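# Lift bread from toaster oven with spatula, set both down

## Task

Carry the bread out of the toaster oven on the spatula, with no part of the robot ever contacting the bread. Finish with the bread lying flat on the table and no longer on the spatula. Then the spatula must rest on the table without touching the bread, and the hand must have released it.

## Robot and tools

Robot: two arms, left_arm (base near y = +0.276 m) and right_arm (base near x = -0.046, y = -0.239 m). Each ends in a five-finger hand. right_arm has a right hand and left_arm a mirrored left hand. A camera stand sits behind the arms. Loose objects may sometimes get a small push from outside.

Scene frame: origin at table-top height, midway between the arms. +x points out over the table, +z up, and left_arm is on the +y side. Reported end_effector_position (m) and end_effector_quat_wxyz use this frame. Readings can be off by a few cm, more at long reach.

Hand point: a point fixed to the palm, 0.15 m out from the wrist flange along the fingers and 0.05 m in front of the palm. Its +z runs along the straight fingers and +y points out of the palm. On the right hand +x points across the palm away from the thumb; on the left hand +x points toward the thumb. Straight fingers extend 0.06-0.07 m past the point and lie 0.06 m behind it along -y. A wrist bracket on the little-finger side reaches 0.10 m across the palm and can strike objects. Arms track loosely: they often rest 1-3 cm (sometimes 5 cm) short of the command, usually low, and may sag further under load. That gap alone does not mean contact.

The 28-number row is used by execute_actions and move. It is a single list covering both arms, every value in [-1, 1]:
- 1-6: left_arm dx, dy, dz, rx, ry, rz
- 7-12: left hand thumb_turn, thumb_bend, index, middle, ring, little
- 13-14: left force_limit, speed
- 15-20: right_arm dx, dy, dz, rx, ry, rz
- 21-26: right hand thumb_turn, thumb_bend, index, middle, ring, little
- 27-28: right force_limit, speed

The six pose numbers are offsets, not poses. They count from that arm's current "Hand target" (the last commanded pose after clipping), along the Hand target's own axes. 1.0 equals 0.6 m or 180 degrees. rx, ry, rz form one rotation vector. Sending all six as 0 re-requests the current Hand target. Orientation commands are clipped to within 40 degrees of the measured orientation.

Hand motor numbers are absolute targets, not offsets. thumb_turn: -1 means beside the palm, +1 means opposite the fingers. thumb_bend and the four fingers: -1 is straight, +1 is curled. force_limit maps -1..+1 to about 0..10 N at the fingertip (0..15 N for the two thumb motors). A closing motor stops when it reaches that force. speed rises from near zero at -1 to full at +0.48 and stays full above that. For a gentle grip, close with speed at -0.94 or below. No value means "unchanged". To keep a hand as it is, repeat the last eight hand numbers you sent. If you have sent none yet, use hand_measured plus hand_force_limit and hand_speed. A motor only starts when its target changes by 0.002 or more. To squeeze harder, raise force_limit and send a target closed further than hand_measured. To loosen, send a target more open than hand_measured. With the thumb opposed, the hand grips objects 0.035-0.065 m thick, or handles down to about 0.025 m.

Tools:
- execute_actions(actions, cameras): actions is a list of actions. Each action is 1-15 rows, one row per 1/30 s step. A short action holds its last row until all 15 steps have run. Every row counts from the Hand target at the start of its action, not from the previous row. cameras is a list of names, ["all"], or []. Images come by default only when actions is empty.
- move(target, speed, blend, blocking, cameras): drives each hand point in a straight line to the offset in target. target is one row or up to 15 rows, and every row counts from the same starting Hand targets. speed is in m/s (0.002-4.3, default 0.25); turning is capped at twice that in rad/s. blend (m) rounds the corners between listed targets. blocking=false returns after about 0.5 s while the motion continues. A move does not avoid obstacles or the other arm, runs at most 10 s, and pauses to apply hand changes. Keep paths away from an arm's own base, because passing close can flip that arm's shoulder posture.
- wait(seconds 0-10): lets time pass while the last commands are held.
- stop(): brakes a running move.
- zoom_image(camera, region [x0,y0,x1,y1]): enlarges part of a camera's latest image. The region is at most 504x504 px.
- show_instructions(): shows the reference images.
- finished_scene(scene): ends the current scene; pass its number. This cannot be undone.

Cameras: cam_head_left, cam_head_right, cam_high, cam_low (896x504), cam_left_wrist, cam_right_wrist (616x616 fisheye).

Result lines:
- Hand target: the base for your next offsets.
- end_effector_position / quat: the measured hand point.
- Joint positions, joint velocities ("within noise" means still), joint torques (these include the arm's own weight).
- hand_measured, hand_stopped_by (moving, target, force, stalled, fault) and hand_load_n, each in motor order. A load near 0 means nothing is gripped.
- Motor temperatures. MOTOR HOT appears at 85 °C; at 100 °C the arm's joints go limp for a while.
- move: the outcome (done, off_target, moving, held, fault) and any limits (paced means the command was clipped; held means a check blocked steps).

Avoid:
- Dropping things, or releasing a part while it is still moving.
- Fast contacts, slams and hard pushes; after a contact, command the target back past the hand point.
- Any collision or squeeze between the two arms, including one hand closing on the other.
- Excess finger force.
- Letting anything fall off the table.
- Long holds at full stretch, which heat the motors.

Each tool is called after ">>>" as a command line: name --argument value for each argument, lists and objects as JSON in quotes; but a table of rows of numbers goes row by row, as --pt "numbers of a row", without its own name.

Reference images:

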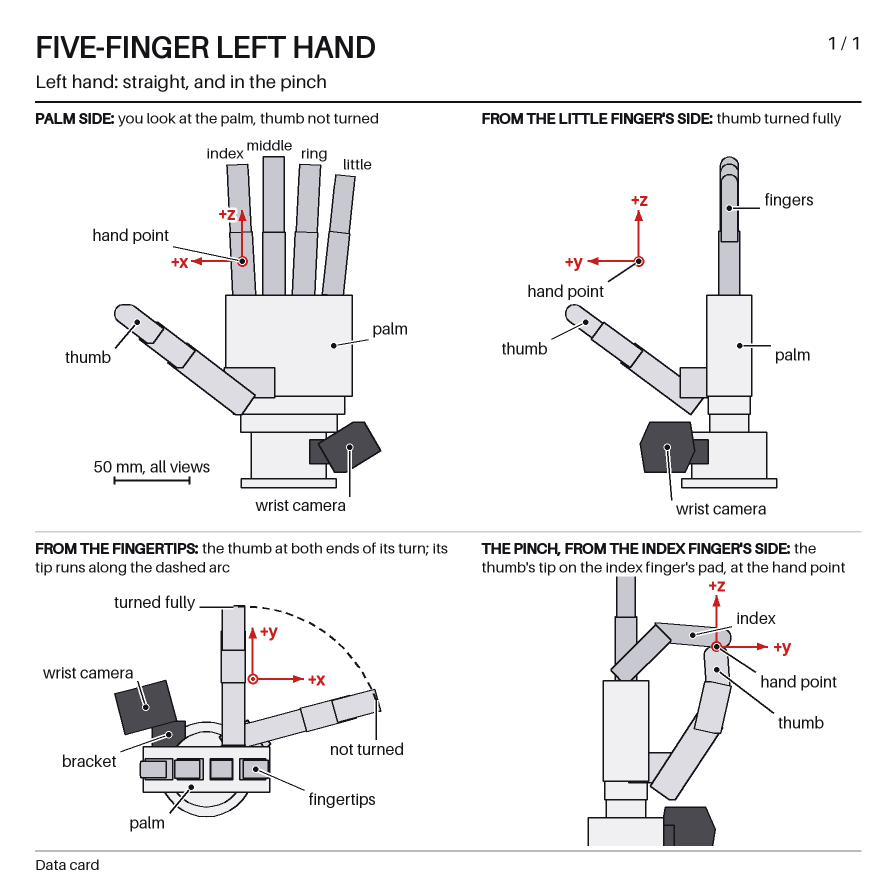

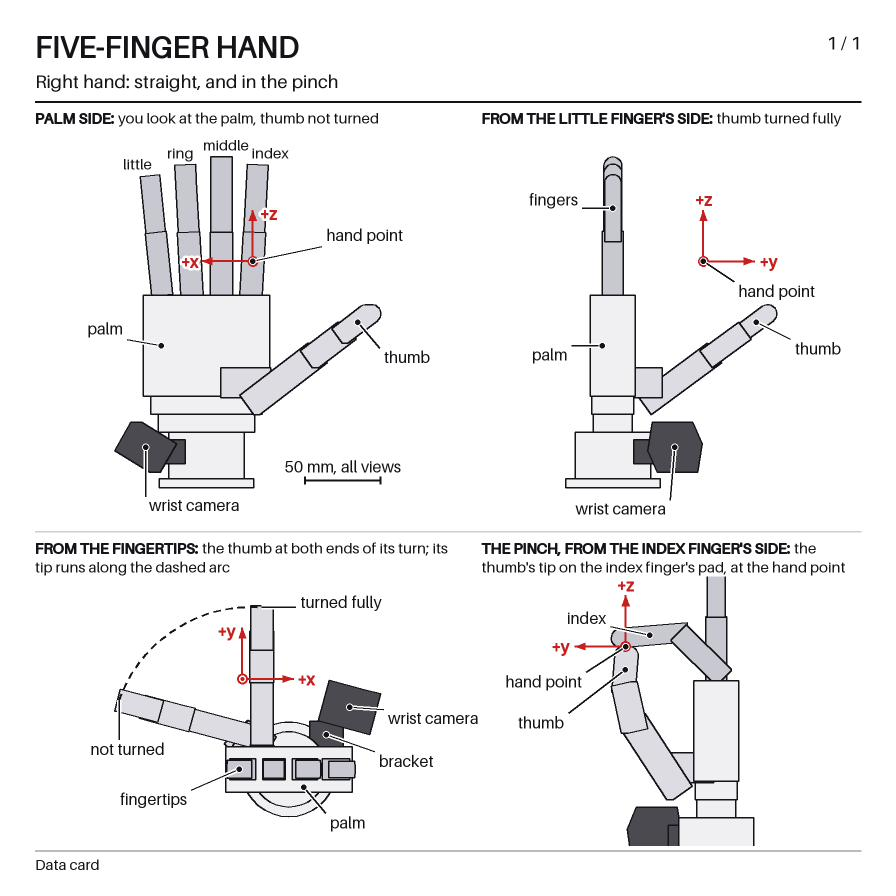

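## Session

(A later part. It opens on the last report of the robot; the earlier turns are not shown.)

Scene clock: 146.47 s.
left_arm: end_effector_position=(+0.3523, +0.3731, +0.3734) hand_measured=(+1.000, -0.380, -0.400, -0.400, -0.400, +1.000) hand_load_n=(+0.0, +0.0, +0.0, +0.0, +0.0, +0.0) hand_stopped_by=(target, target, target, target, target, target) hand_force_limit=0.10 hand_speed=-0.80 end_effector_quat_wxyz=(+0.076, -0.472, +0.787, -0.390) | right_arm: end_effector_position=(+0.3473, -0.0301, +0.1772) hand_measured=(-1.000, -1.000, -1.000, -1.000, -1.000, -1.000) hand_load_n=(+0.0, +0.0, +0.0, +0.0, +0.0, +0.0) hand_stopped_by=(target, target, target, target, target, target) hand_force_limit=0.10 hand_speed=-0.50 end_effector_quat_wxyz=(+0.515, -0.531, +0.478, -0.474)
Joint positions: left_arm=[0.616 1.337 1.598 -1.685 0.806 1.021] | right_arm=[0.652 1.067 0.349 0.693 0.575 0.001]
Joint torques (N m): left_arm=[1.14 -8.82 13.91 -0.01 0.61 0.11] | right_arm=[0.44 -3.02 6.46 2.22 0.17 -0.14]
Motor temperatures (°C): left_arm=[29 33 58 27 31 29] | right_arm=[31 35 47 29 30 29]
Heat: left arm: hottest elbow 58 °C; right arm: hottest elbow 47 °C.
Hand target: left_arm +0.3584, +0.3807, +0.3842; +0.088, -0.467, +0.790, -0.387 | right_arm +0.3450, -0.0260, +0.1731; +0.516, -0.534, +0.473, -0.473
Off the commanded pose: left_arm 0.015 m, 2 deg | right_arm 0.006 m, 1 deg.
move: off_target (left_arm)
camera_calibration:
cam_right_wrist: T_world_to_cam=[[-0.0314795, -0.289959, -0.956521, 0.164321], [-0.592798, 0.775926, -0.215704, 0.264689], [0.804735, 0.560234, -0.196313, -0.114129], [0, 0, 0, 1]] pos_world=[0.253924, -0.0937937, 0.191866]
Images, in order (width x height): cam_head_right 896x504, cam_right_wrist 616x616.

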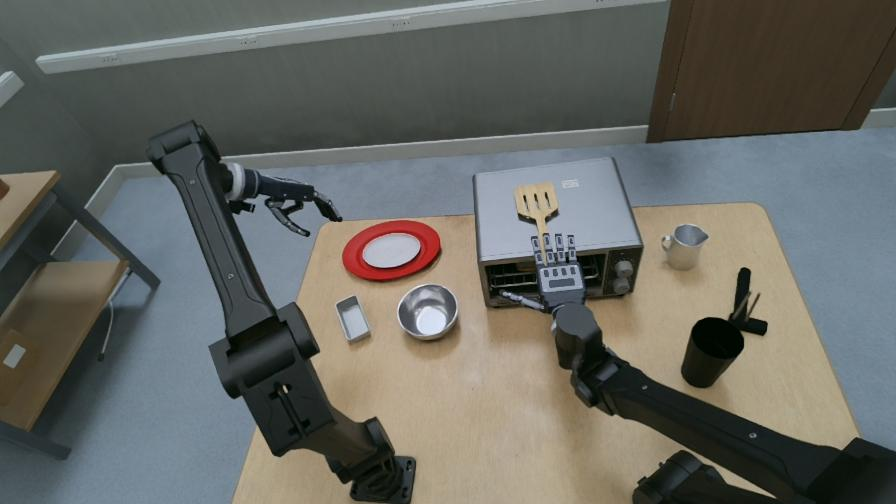

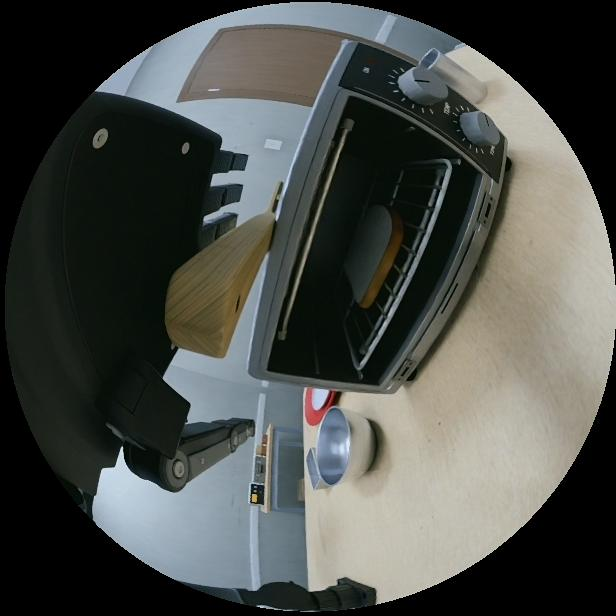

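>>> move --target '[0,0,0,0,0,0,1,-0.38,-0.4,-0.4,-0.4,1,0.1,-0.8, 0,0,0,0,0,0,1,-1,-1,-1,-1,-1,-0.2,-0.4]' --speed 0.03 --cameras '["cam_right_wrist"]'

>>> move --target '[0,0,0,0,0,0,1,-0.38,-0.4,-0.4,-0.4,1,0.1,-0.8, 0,0,0,0,0,0,1,0.9,-1,-1,-1,-1,-0.2,-0.8]' --speed 0.03 --cameras '["cam_right_wrist","cam_head_right","cam_low"]'

>>> zoom_image --camera "cam_right_wrist" --region '[100, 130, 400, 480]'

Scene clock: 148.67 s.
left_arm: end_effector_position=(+0.3523, +0.3731, +0.3734) hand_measured=(+1.000, -0.380, -0.400, -0.400, -0.400, +1.000) hand_load_n=(+0.0, +0.0, +0.0, +0.0, +0.0, +0.0) hand_stopped_by=(target, target, target, target, target, target) hand_force_limit=0.10 hand_speed=-0.80 end_effector_quat_wxyz=(+0.076, -0.472, +0.787, -0.390) | right_arm: end_effector_position=(+0.3473, -0.0299, +0.1774) hand_measured=(+1.000, -1.000, -1.000, -1.000, -1.000, -1.000) hand_load_n=(+0.0, +0.0, +0.0, +0.0, -0.5, +0.0) hand_stopped_by=(target, target, target, target, target, target) hand_force_limit=-0.20 hand_speed=-0.40 end_effector_quat_wxyz=(+0.515, -0.531, +0.478, -0.474)
Joint positions: left_arm=[0.616 1.337 1.598 -1.685 0.806 1.021] | right_arm=[0.652 1.067 0.349 0.694 0.575 0.001]
Joint torques (N m): left_arm=[1.08 -8.82 13.91 -0.08 0.6 0.11] | right_arm=[0.62 -3.08 6.32 2.11 0.19 -0.15]
Motor temperatures (°C): left_arm=[29 33 58 27 31 29] | right_arm=[31 35 47 29 30 29]
Heat: left arm: hottest elbow 58 °C; right arm: hottest elbow 47 °C.
Hand target: left_arm +0.3584, +0.3807, +0.3842; +0.088, -0.467, +0.790, -0.387 | right_arm +0.3450, -0.0259, +0.1732; +0.516, -0.534, +0.473, -0.473
Off the commanded pose: left_arm 0.015 m, 2 deg | right_arm 0.006 m, 1 deg.
move: off_target (left_arm)
camera_calibration:
cam_right_wrist: T_world_to_cam=[[-0.0308248, -0.289554, -0.956665, 0.164442], [-0.592976, 0.775791, -0.215702, 0.264686], [0.80463, 0.56063, -0.195612, -0.114217], [0, 0, 0, 1]] pos_world=[0.253924, -0.0936932, 0.192067]
Images, in order (width x height): cam_right_wrist 616x616.

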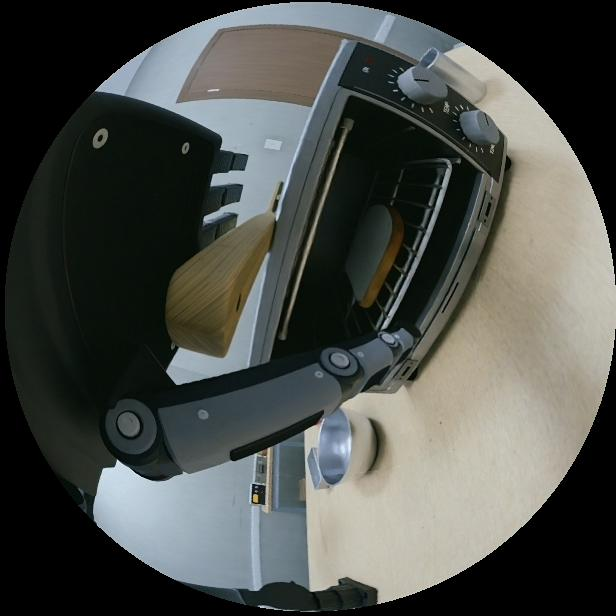

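Scene clock: 153.67 s.
left_arm: end_effector_position=(+0.3523, +0.3731, +0.3734) hand_measured=(+1.000, -0.380, -0.400, -0.400, -0.400, +1.000) hand_load_n=(+0.0, +0.0, +0.0, +0.0, +0.0, +0.0) hand_stopped_by=(target, target, target, target, target, target) hand_force_limit=0.10 hand_speed=-0.80 end_effector_quat_wxyz=(+0.076, -0.472, +0.787, -0.390) | right_arm: end_effector_position=(+0.3471, -0.0301, +0.1758) hand_measured=(+1.000, +0.400, -1.000, -1.000, -1.000, -1.000) hand_load_n=(+0.0, +2.0, +0.0, +0.0, +0.0, +0.0) hand_stopped_by=(target, moving, target, target, target, target) hand_force_limit=-0.20 hand_speed=-0.80 end_effector_quat_wxyz=(+0.514, -0.532, +0.478, -0.474)
Joint positions: left_arm=[0.616 1.337 1.598 -1.685 0.806 1.021] | right_arm=[0.652 1.069 0.348 0.694 0.575 0.001]
Joint torques (N m): left_arm=[1.2 -8.7 13.87 -0.03 0.6 0.11] | right_arm=[0.79 -3.37 6.48 2.29 0.18 -0.15]
Motor temperatures (°C): left_arm=[29 33 59 27 31 29] | right_arm=[31 35 46 29 30 29]
Heat: left arm: hottest elbow 59 °C; right arm: hottest elbow 46 °C.
Hand target: left_arm +0.3584, +0.3807, +0.3842; +0.088, -0.467, +0.790, -0.387 | right_arm +0.3450, -0.0259, +0.1731; +0.516, -0.534, +0.473, -0.473
Off the commanded pose: left_arm 0.015 m, 2 deg | right_arm 0.005 m, 1 deg.
move: moving (right_arm; no rest 5 s after the path's end), off_target (left_arm)
camera_calibration:
cam_right_wrist: T_world_to_cam=[[-0.0333374, -0.291573, -0.955967, 0.163569], [-0.593545, 0.775334, -0.215781, 0.264502], [0.80411, 0.560216, -0.198909, -0.113513], [0, 0, 0, 1]] pos_world=[0.253724, -0.0937931, 0.190862]
Images, in order (width x height): cam_head_right 896x504, cam_low 896x504, cam_right_wrist 616x616.

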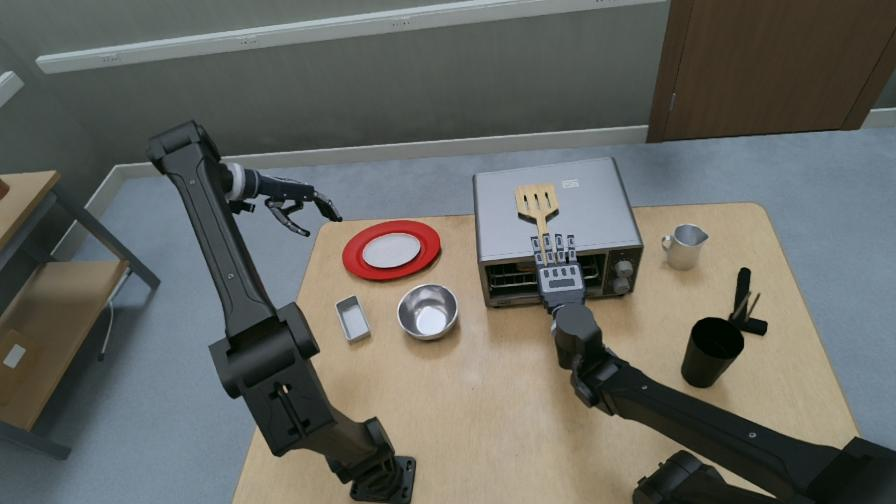

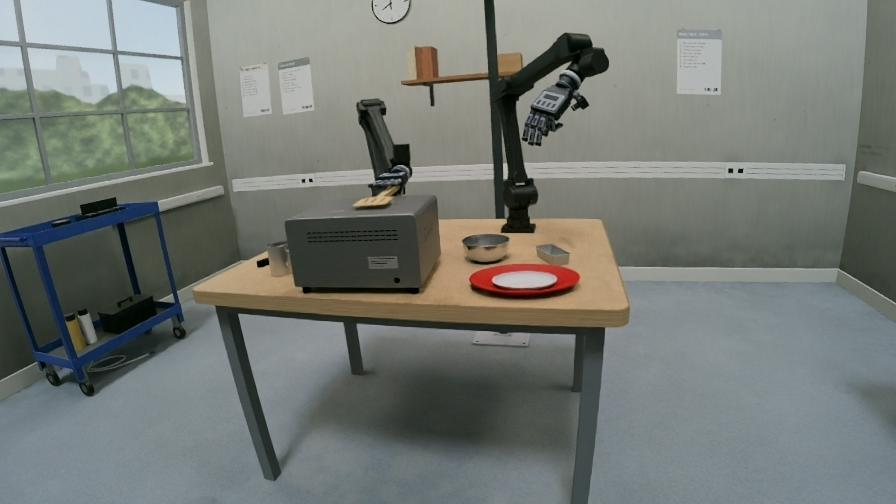

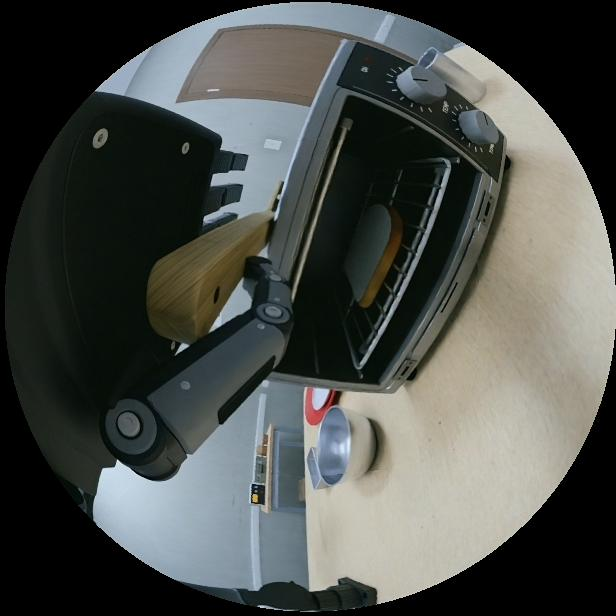

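Scaled by 1.440 from the camera's 616x616 image, which has a finer 880x880 frame.

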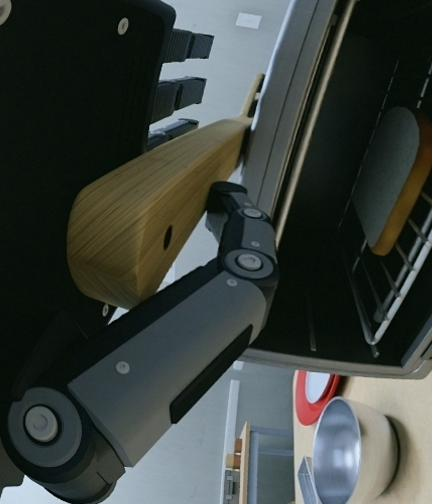

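>>> move --target '[0,0,0,0,0,0,1,-0.38,-0.4,-0.4,-0.4,1,0.1,-0.8, 0,0,0,0,0,0,1,0.8,-1,-1,-1,-1,0.6,-0.9]' --speed 0.03 --cameras '["cam_right_wrist","cam_head_right"]'

>>> zoom_image --camera "cam_right_wrist" --region '[100, 130, 400, 480]'

>>> zoom_image --camera "cam_head_right" --region '[500, 170, 600, 310]'

Scene clock: 154.27 s.
left_arm: end_effector_position=(+0.3523, +0.3731, +0.3734) hand_measured=(+1.000, -0.380, -0.400, -0.400, -0.400, +1.000) hand_load_n=(+0.0, +0.0, -0.5, +0.0, +0.0, +0.0) hand_stopped_by=(target, target, target, target, target, target) hand_force_limit=0.10 hand_speed=-0.80 end_effector_quat_wxyz=(+0.076, -0.472, +0.787, -0.390) | right_arm: end_effector_position=(+0.3465, -0.0306, +0.1736) hand_measured=(+1.000, +0.444, -1.000, -1.000, -1.000, -1.000) hand_load_n=(+2.0, +12.0, +0.0, +0.0, -0.5, +0.0) hand_stopped_by=(target, force, target, target, target, target) hand_force_limit=0.60 hand_speed=-0.90 end_effector_quat_wxyz=(+0.512, -0.534, +0.478, -0.474)
Joint positions: left_arm=[0.616 1.337 1.598 -1.685 0.806 1.021] | right_arm=[0.652 1.071 0.345 0.694 0.575 0.001]
Joint torques (N m): left_arm=[1.2 -8.94 13.9 -0.02 0.61 0.11] | right_arm=[1.26 -3.49 6.57 2.22 0.2 -0.16]
Motor temperatures (°C): left_arm=[29 33 59 27 31 29] | right_arm=[31 35 46 29 30 29]
Heat: left arm: hottest elbow 59 °C; right arm: hottest elbow 46 °C.
Hand target: left_arm +0.3584, +0.3807, +0.3842; +0.088, -0.467, +0.790, -0.387 | right_arm +0.3450, -0.0260, +0.1731; +0.516, -0.534, +0.473, -0.473
Off the commanded pose: left_arm 0.015 m, 2 deg | right_arm 0.005 m, 1 deg.
move: off_target (left_arm)
camera_calibration:
cam_right_wrist: T_world_to_cam=[[-0.0368065, -0.294291, -0.955007, 0.162212], [-0.594294, 0.774744, -0.215837, 0.26431], [0.803405, 0.559611, -0.203411, -0.112117], [0, 0, 0, 1]] pos_world=[0.253124, -0.094293, 0.189156]
Images, in order (width x height): cam_head_right 896x504, cam_right_wrist 616x616.

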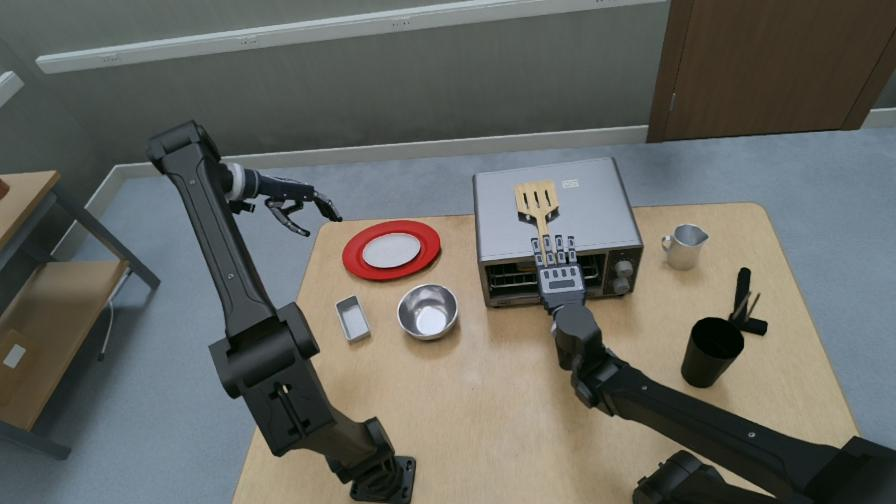

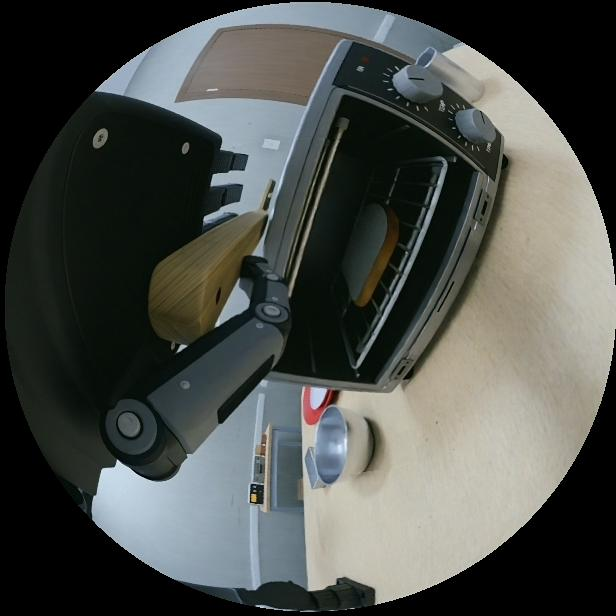

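Scaled by 1.440 from the camera's 616x616 image, which has a finer 880x880 frame.

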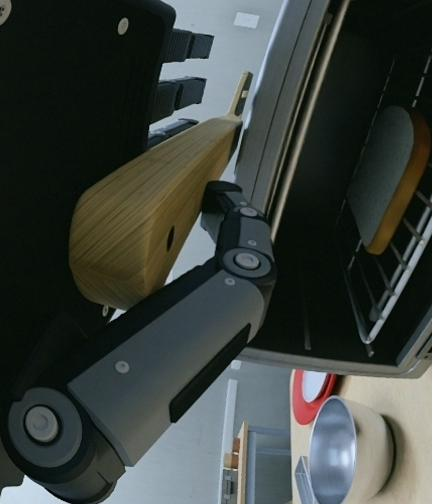

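Scaled by 3.600 from the camera's 896x504 image, which has a finer 1280x720 frame.

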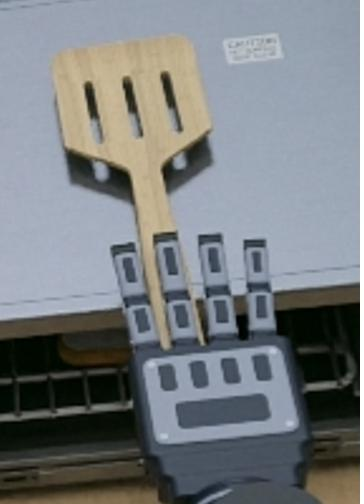

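>>> move --target '[0,0,0,0,0,0,1,-0.38,-0.4,-0.4,-0.4,1,0.1,-0.8, 0.0016,-0.0915,-0.0016,0,0,0,1,0.8,-1,-1,-1,-1,0.6,-0.9]' --speed 0.06 --cameras '["cam_right_wrist","cam_head_right","cam_low"]'

>>> zoom_image --camera "cam_low" --region '[330, 130, 450, 240]'

>>> zoom_image --camera "cam_right_wrist" --region '[100, 130, 400, 480]'

Scene clock: 156.30 s.
left_arm: end_effector_position=(+0.3523, +0.3731, +0.3734) hand_measured=(+1.000, -0.380, -0.400, -0.400, -0.400, +1.000) hand_load_n=(+0.0, +0.0, +0.0, +0.0, +0.0, -0.5) hand_stopped_by=(target, target, target, target, target, target) hand_force_limit=0.10 hand_speed=-0.80 end_effector_quat_wxyz=(+0.076, -0.472, +0.787, -0.390) | right_arm: end_effector_position=(+0.3353, -0.0392, +0.1922) hand_measured=(+1.000, +0.446, -1.000, -1.000, -1.000, -1.000) hand_load_n=(+2.0, +11.5, +0.0, +0.0, +0.0, +0.0) hand_stopped_by=(target, force, target, target, target, target) hand_force_limit=0.60 hand_speed=-0.90 end_effector_quat_wxyz=(-0.494, +0.551, -0.481, +0.470)
Joint positions: left_arm=[0.616 1.337 1.598 -1.685 0.806 1.021] | right_arm=[0.652 0.934 0.376 0.474 0.575 0.001]
Joint torques (N m): left_arm=[1.32 -8.76 13.93 -0.03 0.6 0.1] | right_arm=[0.73 -4.6 12.1 1.09 0.23 -0.16]
Motor temperatures (°C): left_arm=[29 33 59 27 31 29] | right_arm=[31 35 46 29 30 29]
Heat: left arm: hottest elbow 59 °C; right arm: hottest elbow 46 °C.
Hand target: left_arm +0.3584, +0.3807, +0.3842; +0.088, -0.467, +0.790, -0.387 | right_arm +0.3451, -0.0260, +0.2281; -0.516, +0.534, -0.473, +0.473
Off the commanded pose: left_arm 0.015 m, 2 deg | right_arm 0.039 m, 3 deg.
move: off_target (left_arm, right_arm)
camera_calibration:
cam_right_wrist: T_world_to_cam=[[-0.0748488, -0.324426, -0.942945, 0.186254], [-0.602978, 0.767867, -0.216326, 0.271164], [0.794239, 0.552384, -0.253095, -0.0821895], [0, 0, 0, 1]] pos_world=[0.242725, -0.102392, 0.213485]
Images, in order (width x height): cam_head_right 896x504, cam_low 896x504, cam_right_wrist 616x616.

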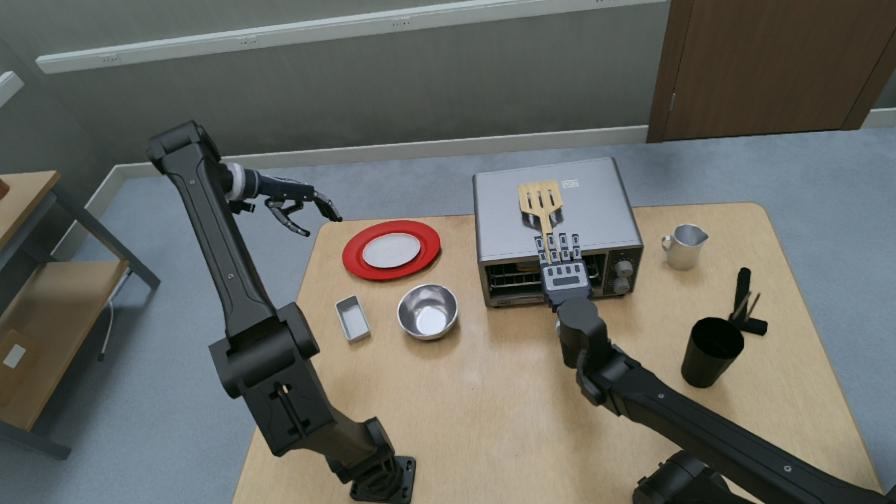

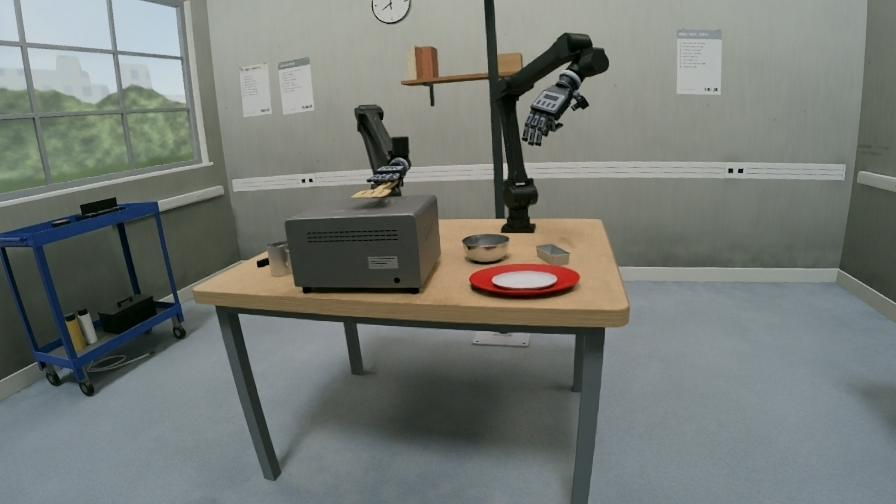

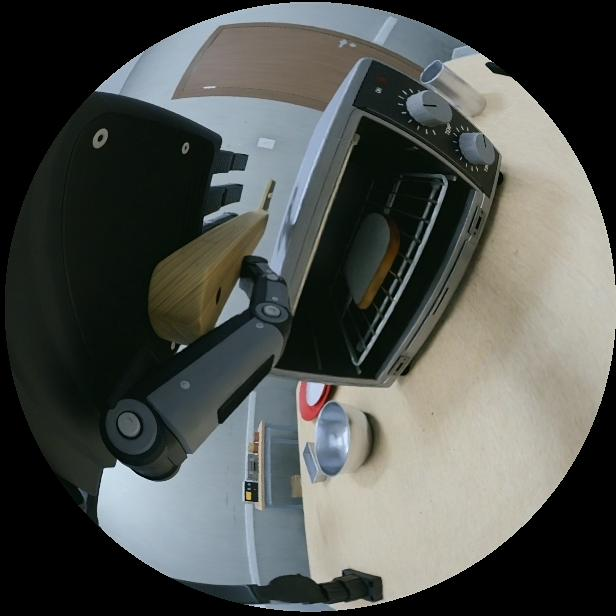

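Scaled by 4.200 from the camera's 896x504 image, which has a finer 1280x720 frame.

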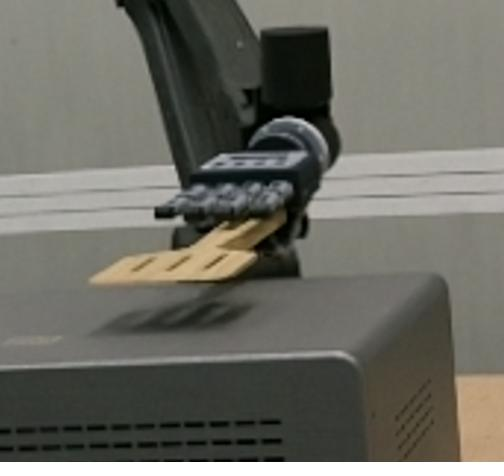

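Scaled by 1.440 from the camera's 616x616 image, which has a finer 880x880 frame.

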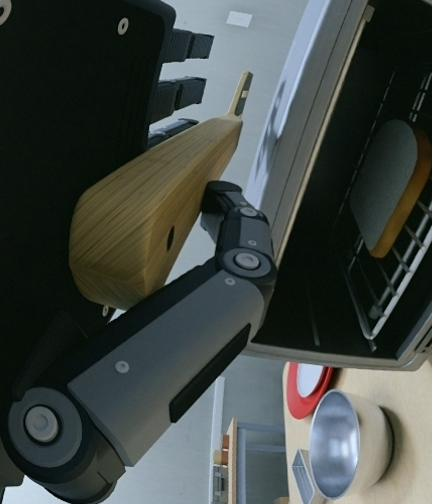

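>>> move --pt "0 0 0 0 0 0 1 -0.38 -0.4 -0.4 -0.4 1 0.1 -0.8 0.0103 0.0015 -0.156 0 0.0167 0 1 0.8 -1 -1 -1 -1 0.6 -0.9" --pt "0 0 0 0 0 0 1 -0.38 -0.4 -0.4 -0.4 1 0.1 -0.8 0.0206 0.0029 -0.3121 0 0.0333 0 1 0.8 -1 -1 -1 -1 0.6 -0.9" --speed 0.1 --blend '[0.02,0]' --cameras '["all"]'

Scene clock: 160.43 s.
left_arm: end_effector_position=(+0.3523, +0.3731, +0.3734) hand_measured=(+1.000, -0.380, -0.400, -0.400, -0.400, +1.000) hand_load_n=(+0.0, +0.0, +0.0, +0.0, +0.0, +0.0) hand_stopped_by=(target, target, target, target, target, target) hand_force_limit=0.10 hand_speed=-0.80 end_effector_quat_wxyz=(+0.076, -0.472, +0.787, -0.390) | right_arm: end_effector_position=(+0.1622, -0.0600, +0.2220) hand_measured=(+1.000, +0.446, -1.000, -1.000, -1.000, -1.000) hand_load_n=(+2.0, +12.0, +0.0, +0.0, -0.5, +0.0) hand_stopped_by=(target, force, target, target, target, target) hand_force_limit=0.60 hand_speed=-0.90 end_effector_quat_wxyz=(+0.482, -0.513, +0.493, -0.511)
Joint positions: left_arm=[0.616 1.337 1.598 -1.685 0.806 1.021] | right_arm=[1.46 0.409 0.288 -0.031 1.485 0.101]
Joint torques (N m): left_arm=[1.08 -8.94 13.94 -0.06 0.6 0.11] | right_arm=[0.56 0.67 9.24 0.28 0.26 0.01]
Motor temperatures (°C): left_arm=[29 33 59 27 31 29] | right_arm=[31 35 46 29 30 29]
Heat: left arm: hottest elbow 59 °C; right arm: hottest elbow 46 °C.
Hand target: left_arm +0.3584, +0.3807, +0.3842; +0.088, -0.467, +0.790, -0.387 | right_arm +0.1601, -0.0578, +0.2299; +0.491, -0.509, +0.500, -0.501
Off the commanded pose: left_arm 0.015 m, 2 deg | right_arm 0.009 m, 2 deg.
move: off_target (left_arm)
camera_calibration:
cam_left_wrist: T_world_to_cam=[[0.486747, -0.432116, 0.759179, -0.292803], [-0.869521, -0.322969, 0.373663, 0.290594], [0.0837258, -0.842002, -0.532938, 0.600802], [0, 0, 0, 1]] pos_world=[0.344896, 0.473205, 0.433896]
cam_right_wrist: T_world_to_cam=[[-0.0540745, -0.321501, -0.945364, 0.19203], [-0.508644, 0.823581, -0.25099, 0.184827], [0.859277, 0.467282, -0.208064, 0.0486397], [0, 0, 0, 1]] pos_world=[0.0626001, -0.113211, 0.238048]

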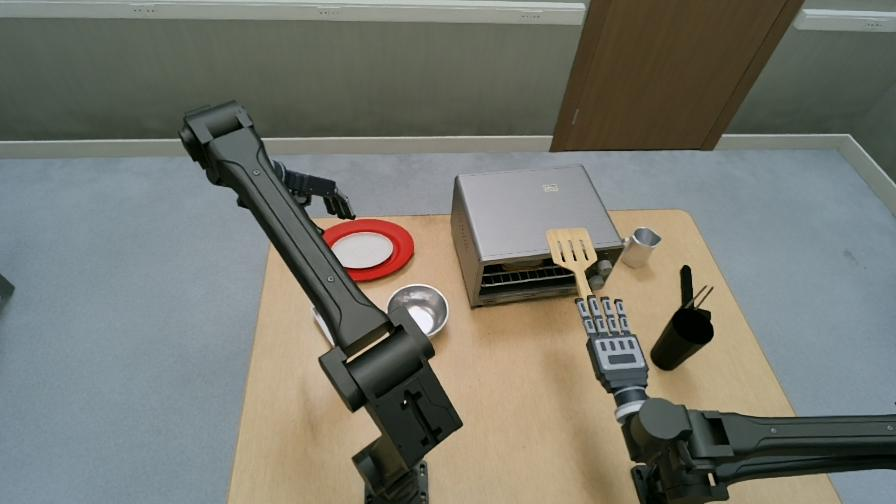

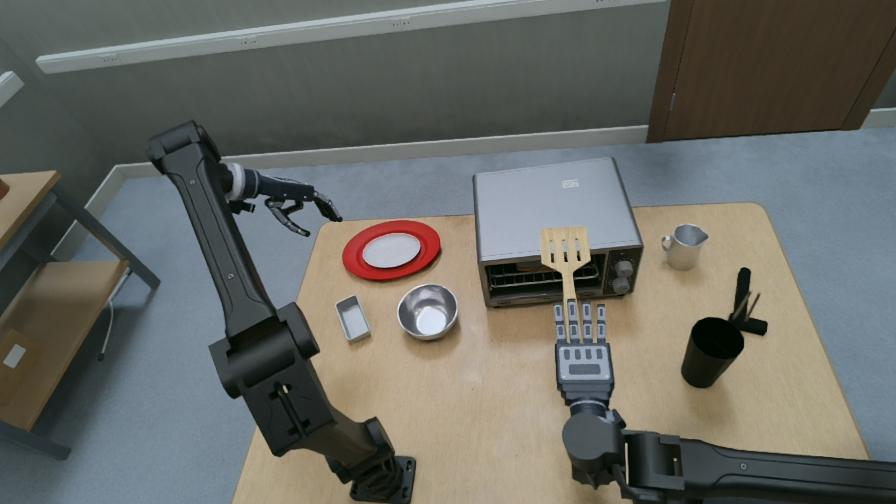

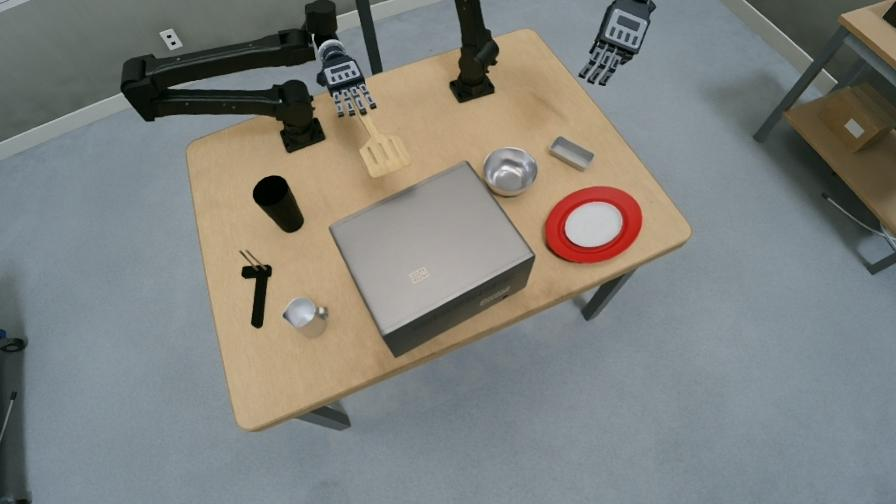

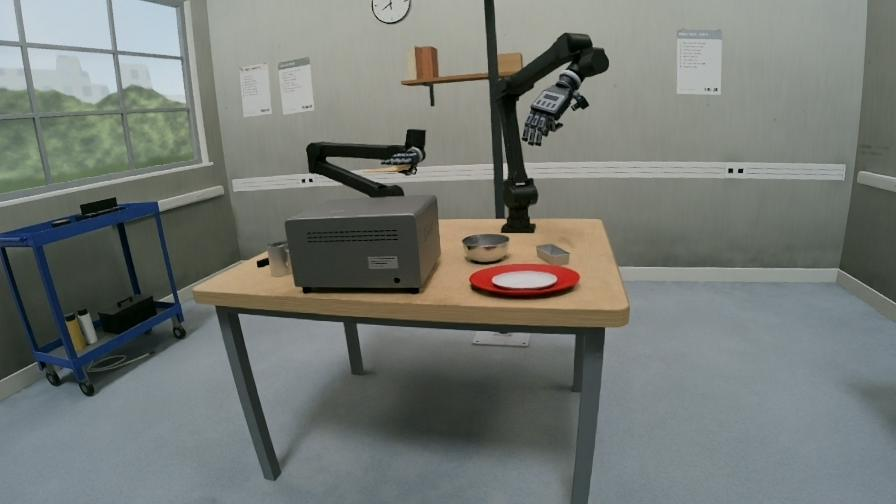

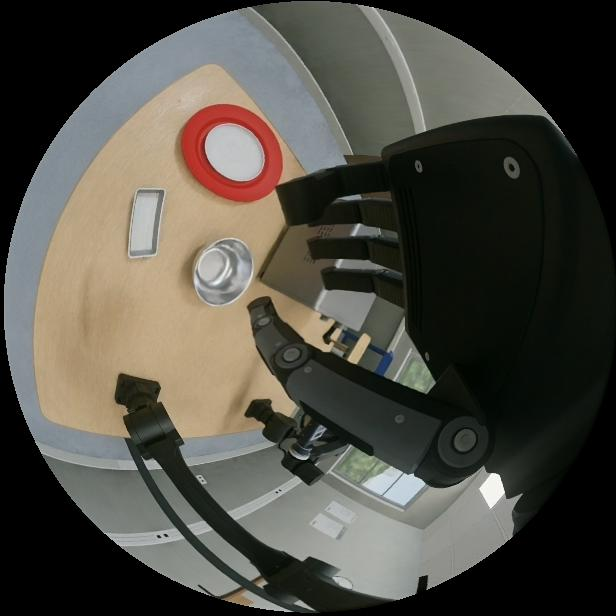

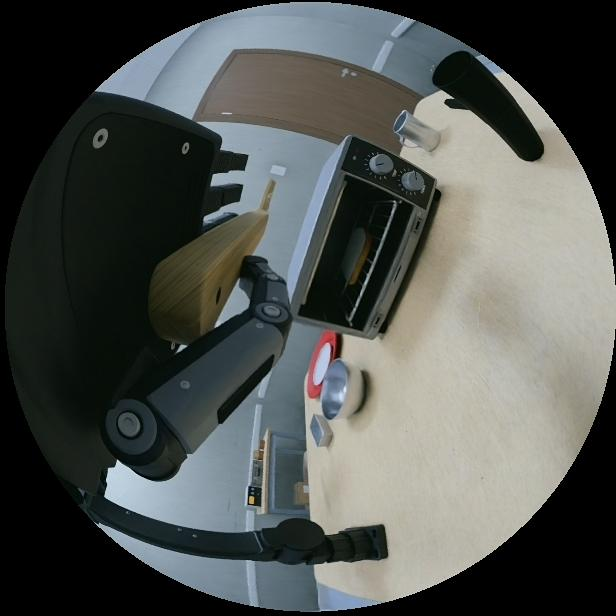

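>>> move --pt "0 0 0 0 0 0 1 -0.38 -0.4 -0.4 -0.4 1 0.1 -0.8 0 0.1 -0.012 -0.04 0 0 1 0.8 -1 -1 -1 -1 0.6 -0.9" --pt "0 0 0 0 0 0 1 -0.38 -0.4 -0.4 -0.4 1 0.1 -0.8 0 0.242 -0.0125 -0.0778 0 0 1 0.8 -1 -1 -1 -1 0.6 -0.9" --speed 0.12 --blend '[0.02,0]' --cameras '["all"]'

Scene clock: 163.33 s.
left_arm: end_effector_position=(+0.3523, +0.3731, +0.3734) hand_measured=(+1.000, -0.380, -0.400, -0.400, -0.400, +1.000) hand_load_n=(+0.0, +0.0, +0.0, +0.0, +0.0, +0.0) hand_stopped_by=(target, target, target, target, target, target) hand_force_limit=0.10 hand_speed=-0.80 end_effector_quat_wxyz=(+0.076, -0.472, +0.787, -0.390) | right_arm: end_effector_position=(+0.1455, -0.0759, +0.0634) hand_measured=(+1.000, +0.444, -1.000, -1.000, -1.000, -1.000) hand_load_n=(+2.0, +11.5, +0.0, -0.5, +0.0, +0.0) hand_stopped_by=(target, force, target, target, target, target) hand_force_limit=0.60 hand_speed=-0.90 end_effector_quat_wxyz=(-0.413, +0.581, -0.545, +0.442)
Joint positions: left_arm=[0.616 1.337 1.598 -1.685 0.806 1.021] | right_arm=[1.403 0.661 0.181 -0.6 1.263 0.992]
Joint torques (N m): left_arm=[1.26 -8.82 13.96 -0.01 0.6 0.11] | right_arm=[-0.91 1.73 11.43 -0.1 1.12 0.03]
Motor temperatures (°C): left_arm=[29 33 59 27 31 29] | right_arm=[31 35 46 29 30 29]
Heat: left arm: hottest elbow 59 °C; right arm: hottest elbow 46 °C.
Hand target: left_arm +0.3584, +0.3807, +0.3842; +0.088, -0.467, +0.790, -0.387 | right_arm +0.1501, -0.0604, +0.0850; -0.425, +0.565, -0.557, +0.436
Off the commanded pose: left_arm 0.015 m, 2 deg | right_arm 0.027 m, 3 deg.
move: off_target (left_arm, right_arm)
camera_calibration:
cam_left_wrist: T_world_to_cam=[[0.486747, -0.432116, 0.759179, -0.292803], [-0.869521, -0.322969, 0.373663, 0.290594], [0.0837258, -0.842002, -0.532938, 0.600802], [0, 0, 0, 1]] pos_world=[0.344896, 0.473205, 0.433896]
cam_right_wrist: T_world_to_cam=[[-0.289496, -0.336533, -0.896068, 0.0660942], [-0.565032, 0.815726, -0.123813, 0.149159], [0.772613, 0.470464, -0.426302, 0.064131], [0, 0, 0, 1]] pos_world=[0.053865, -0.129601, 0.105032]

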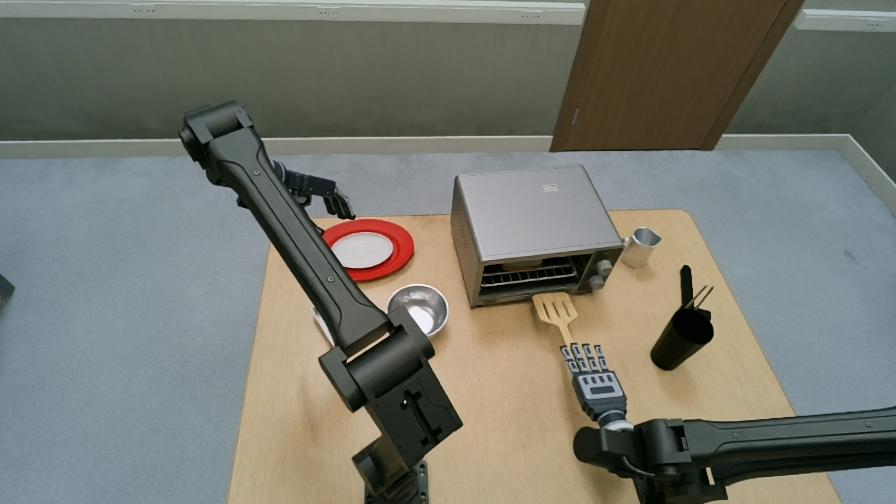

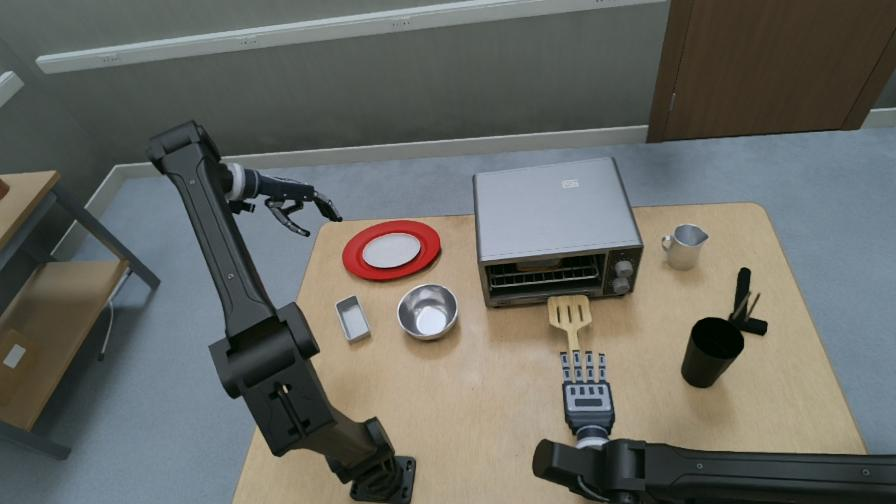

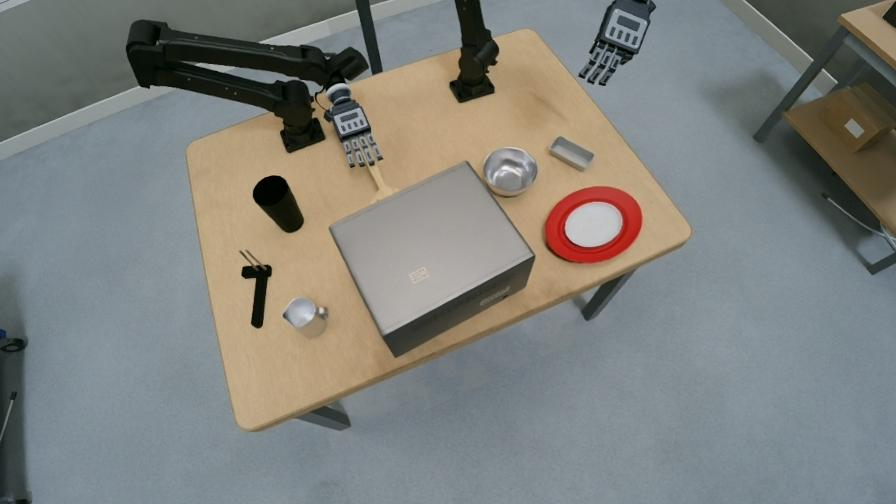

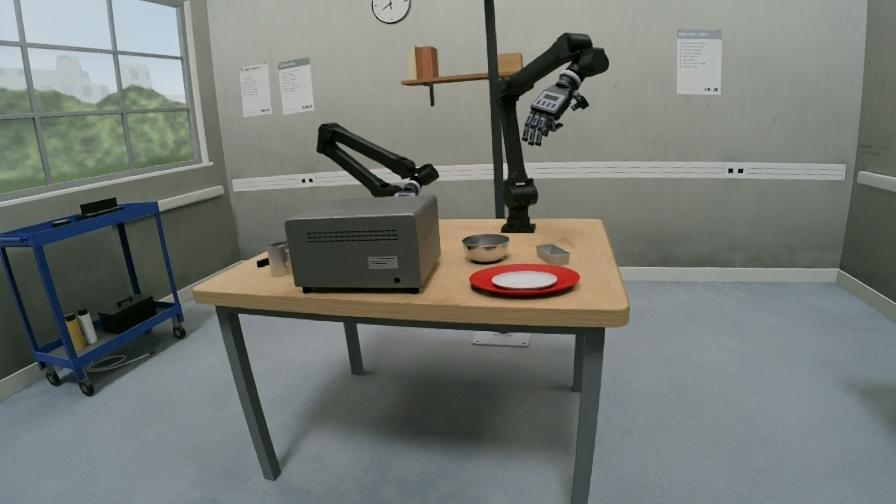

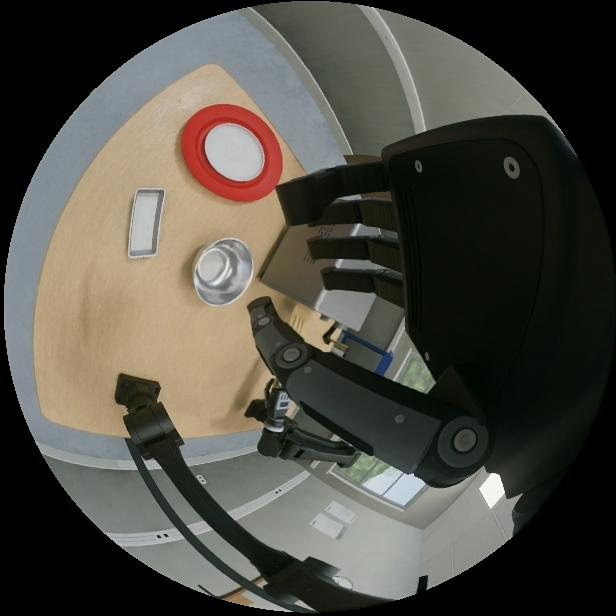

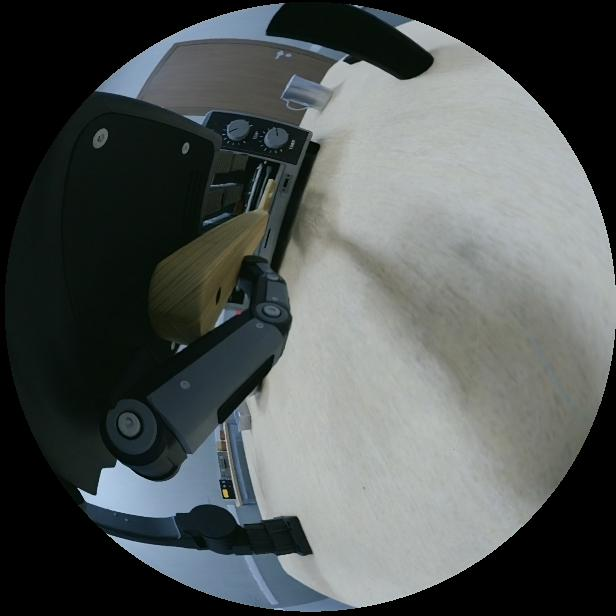

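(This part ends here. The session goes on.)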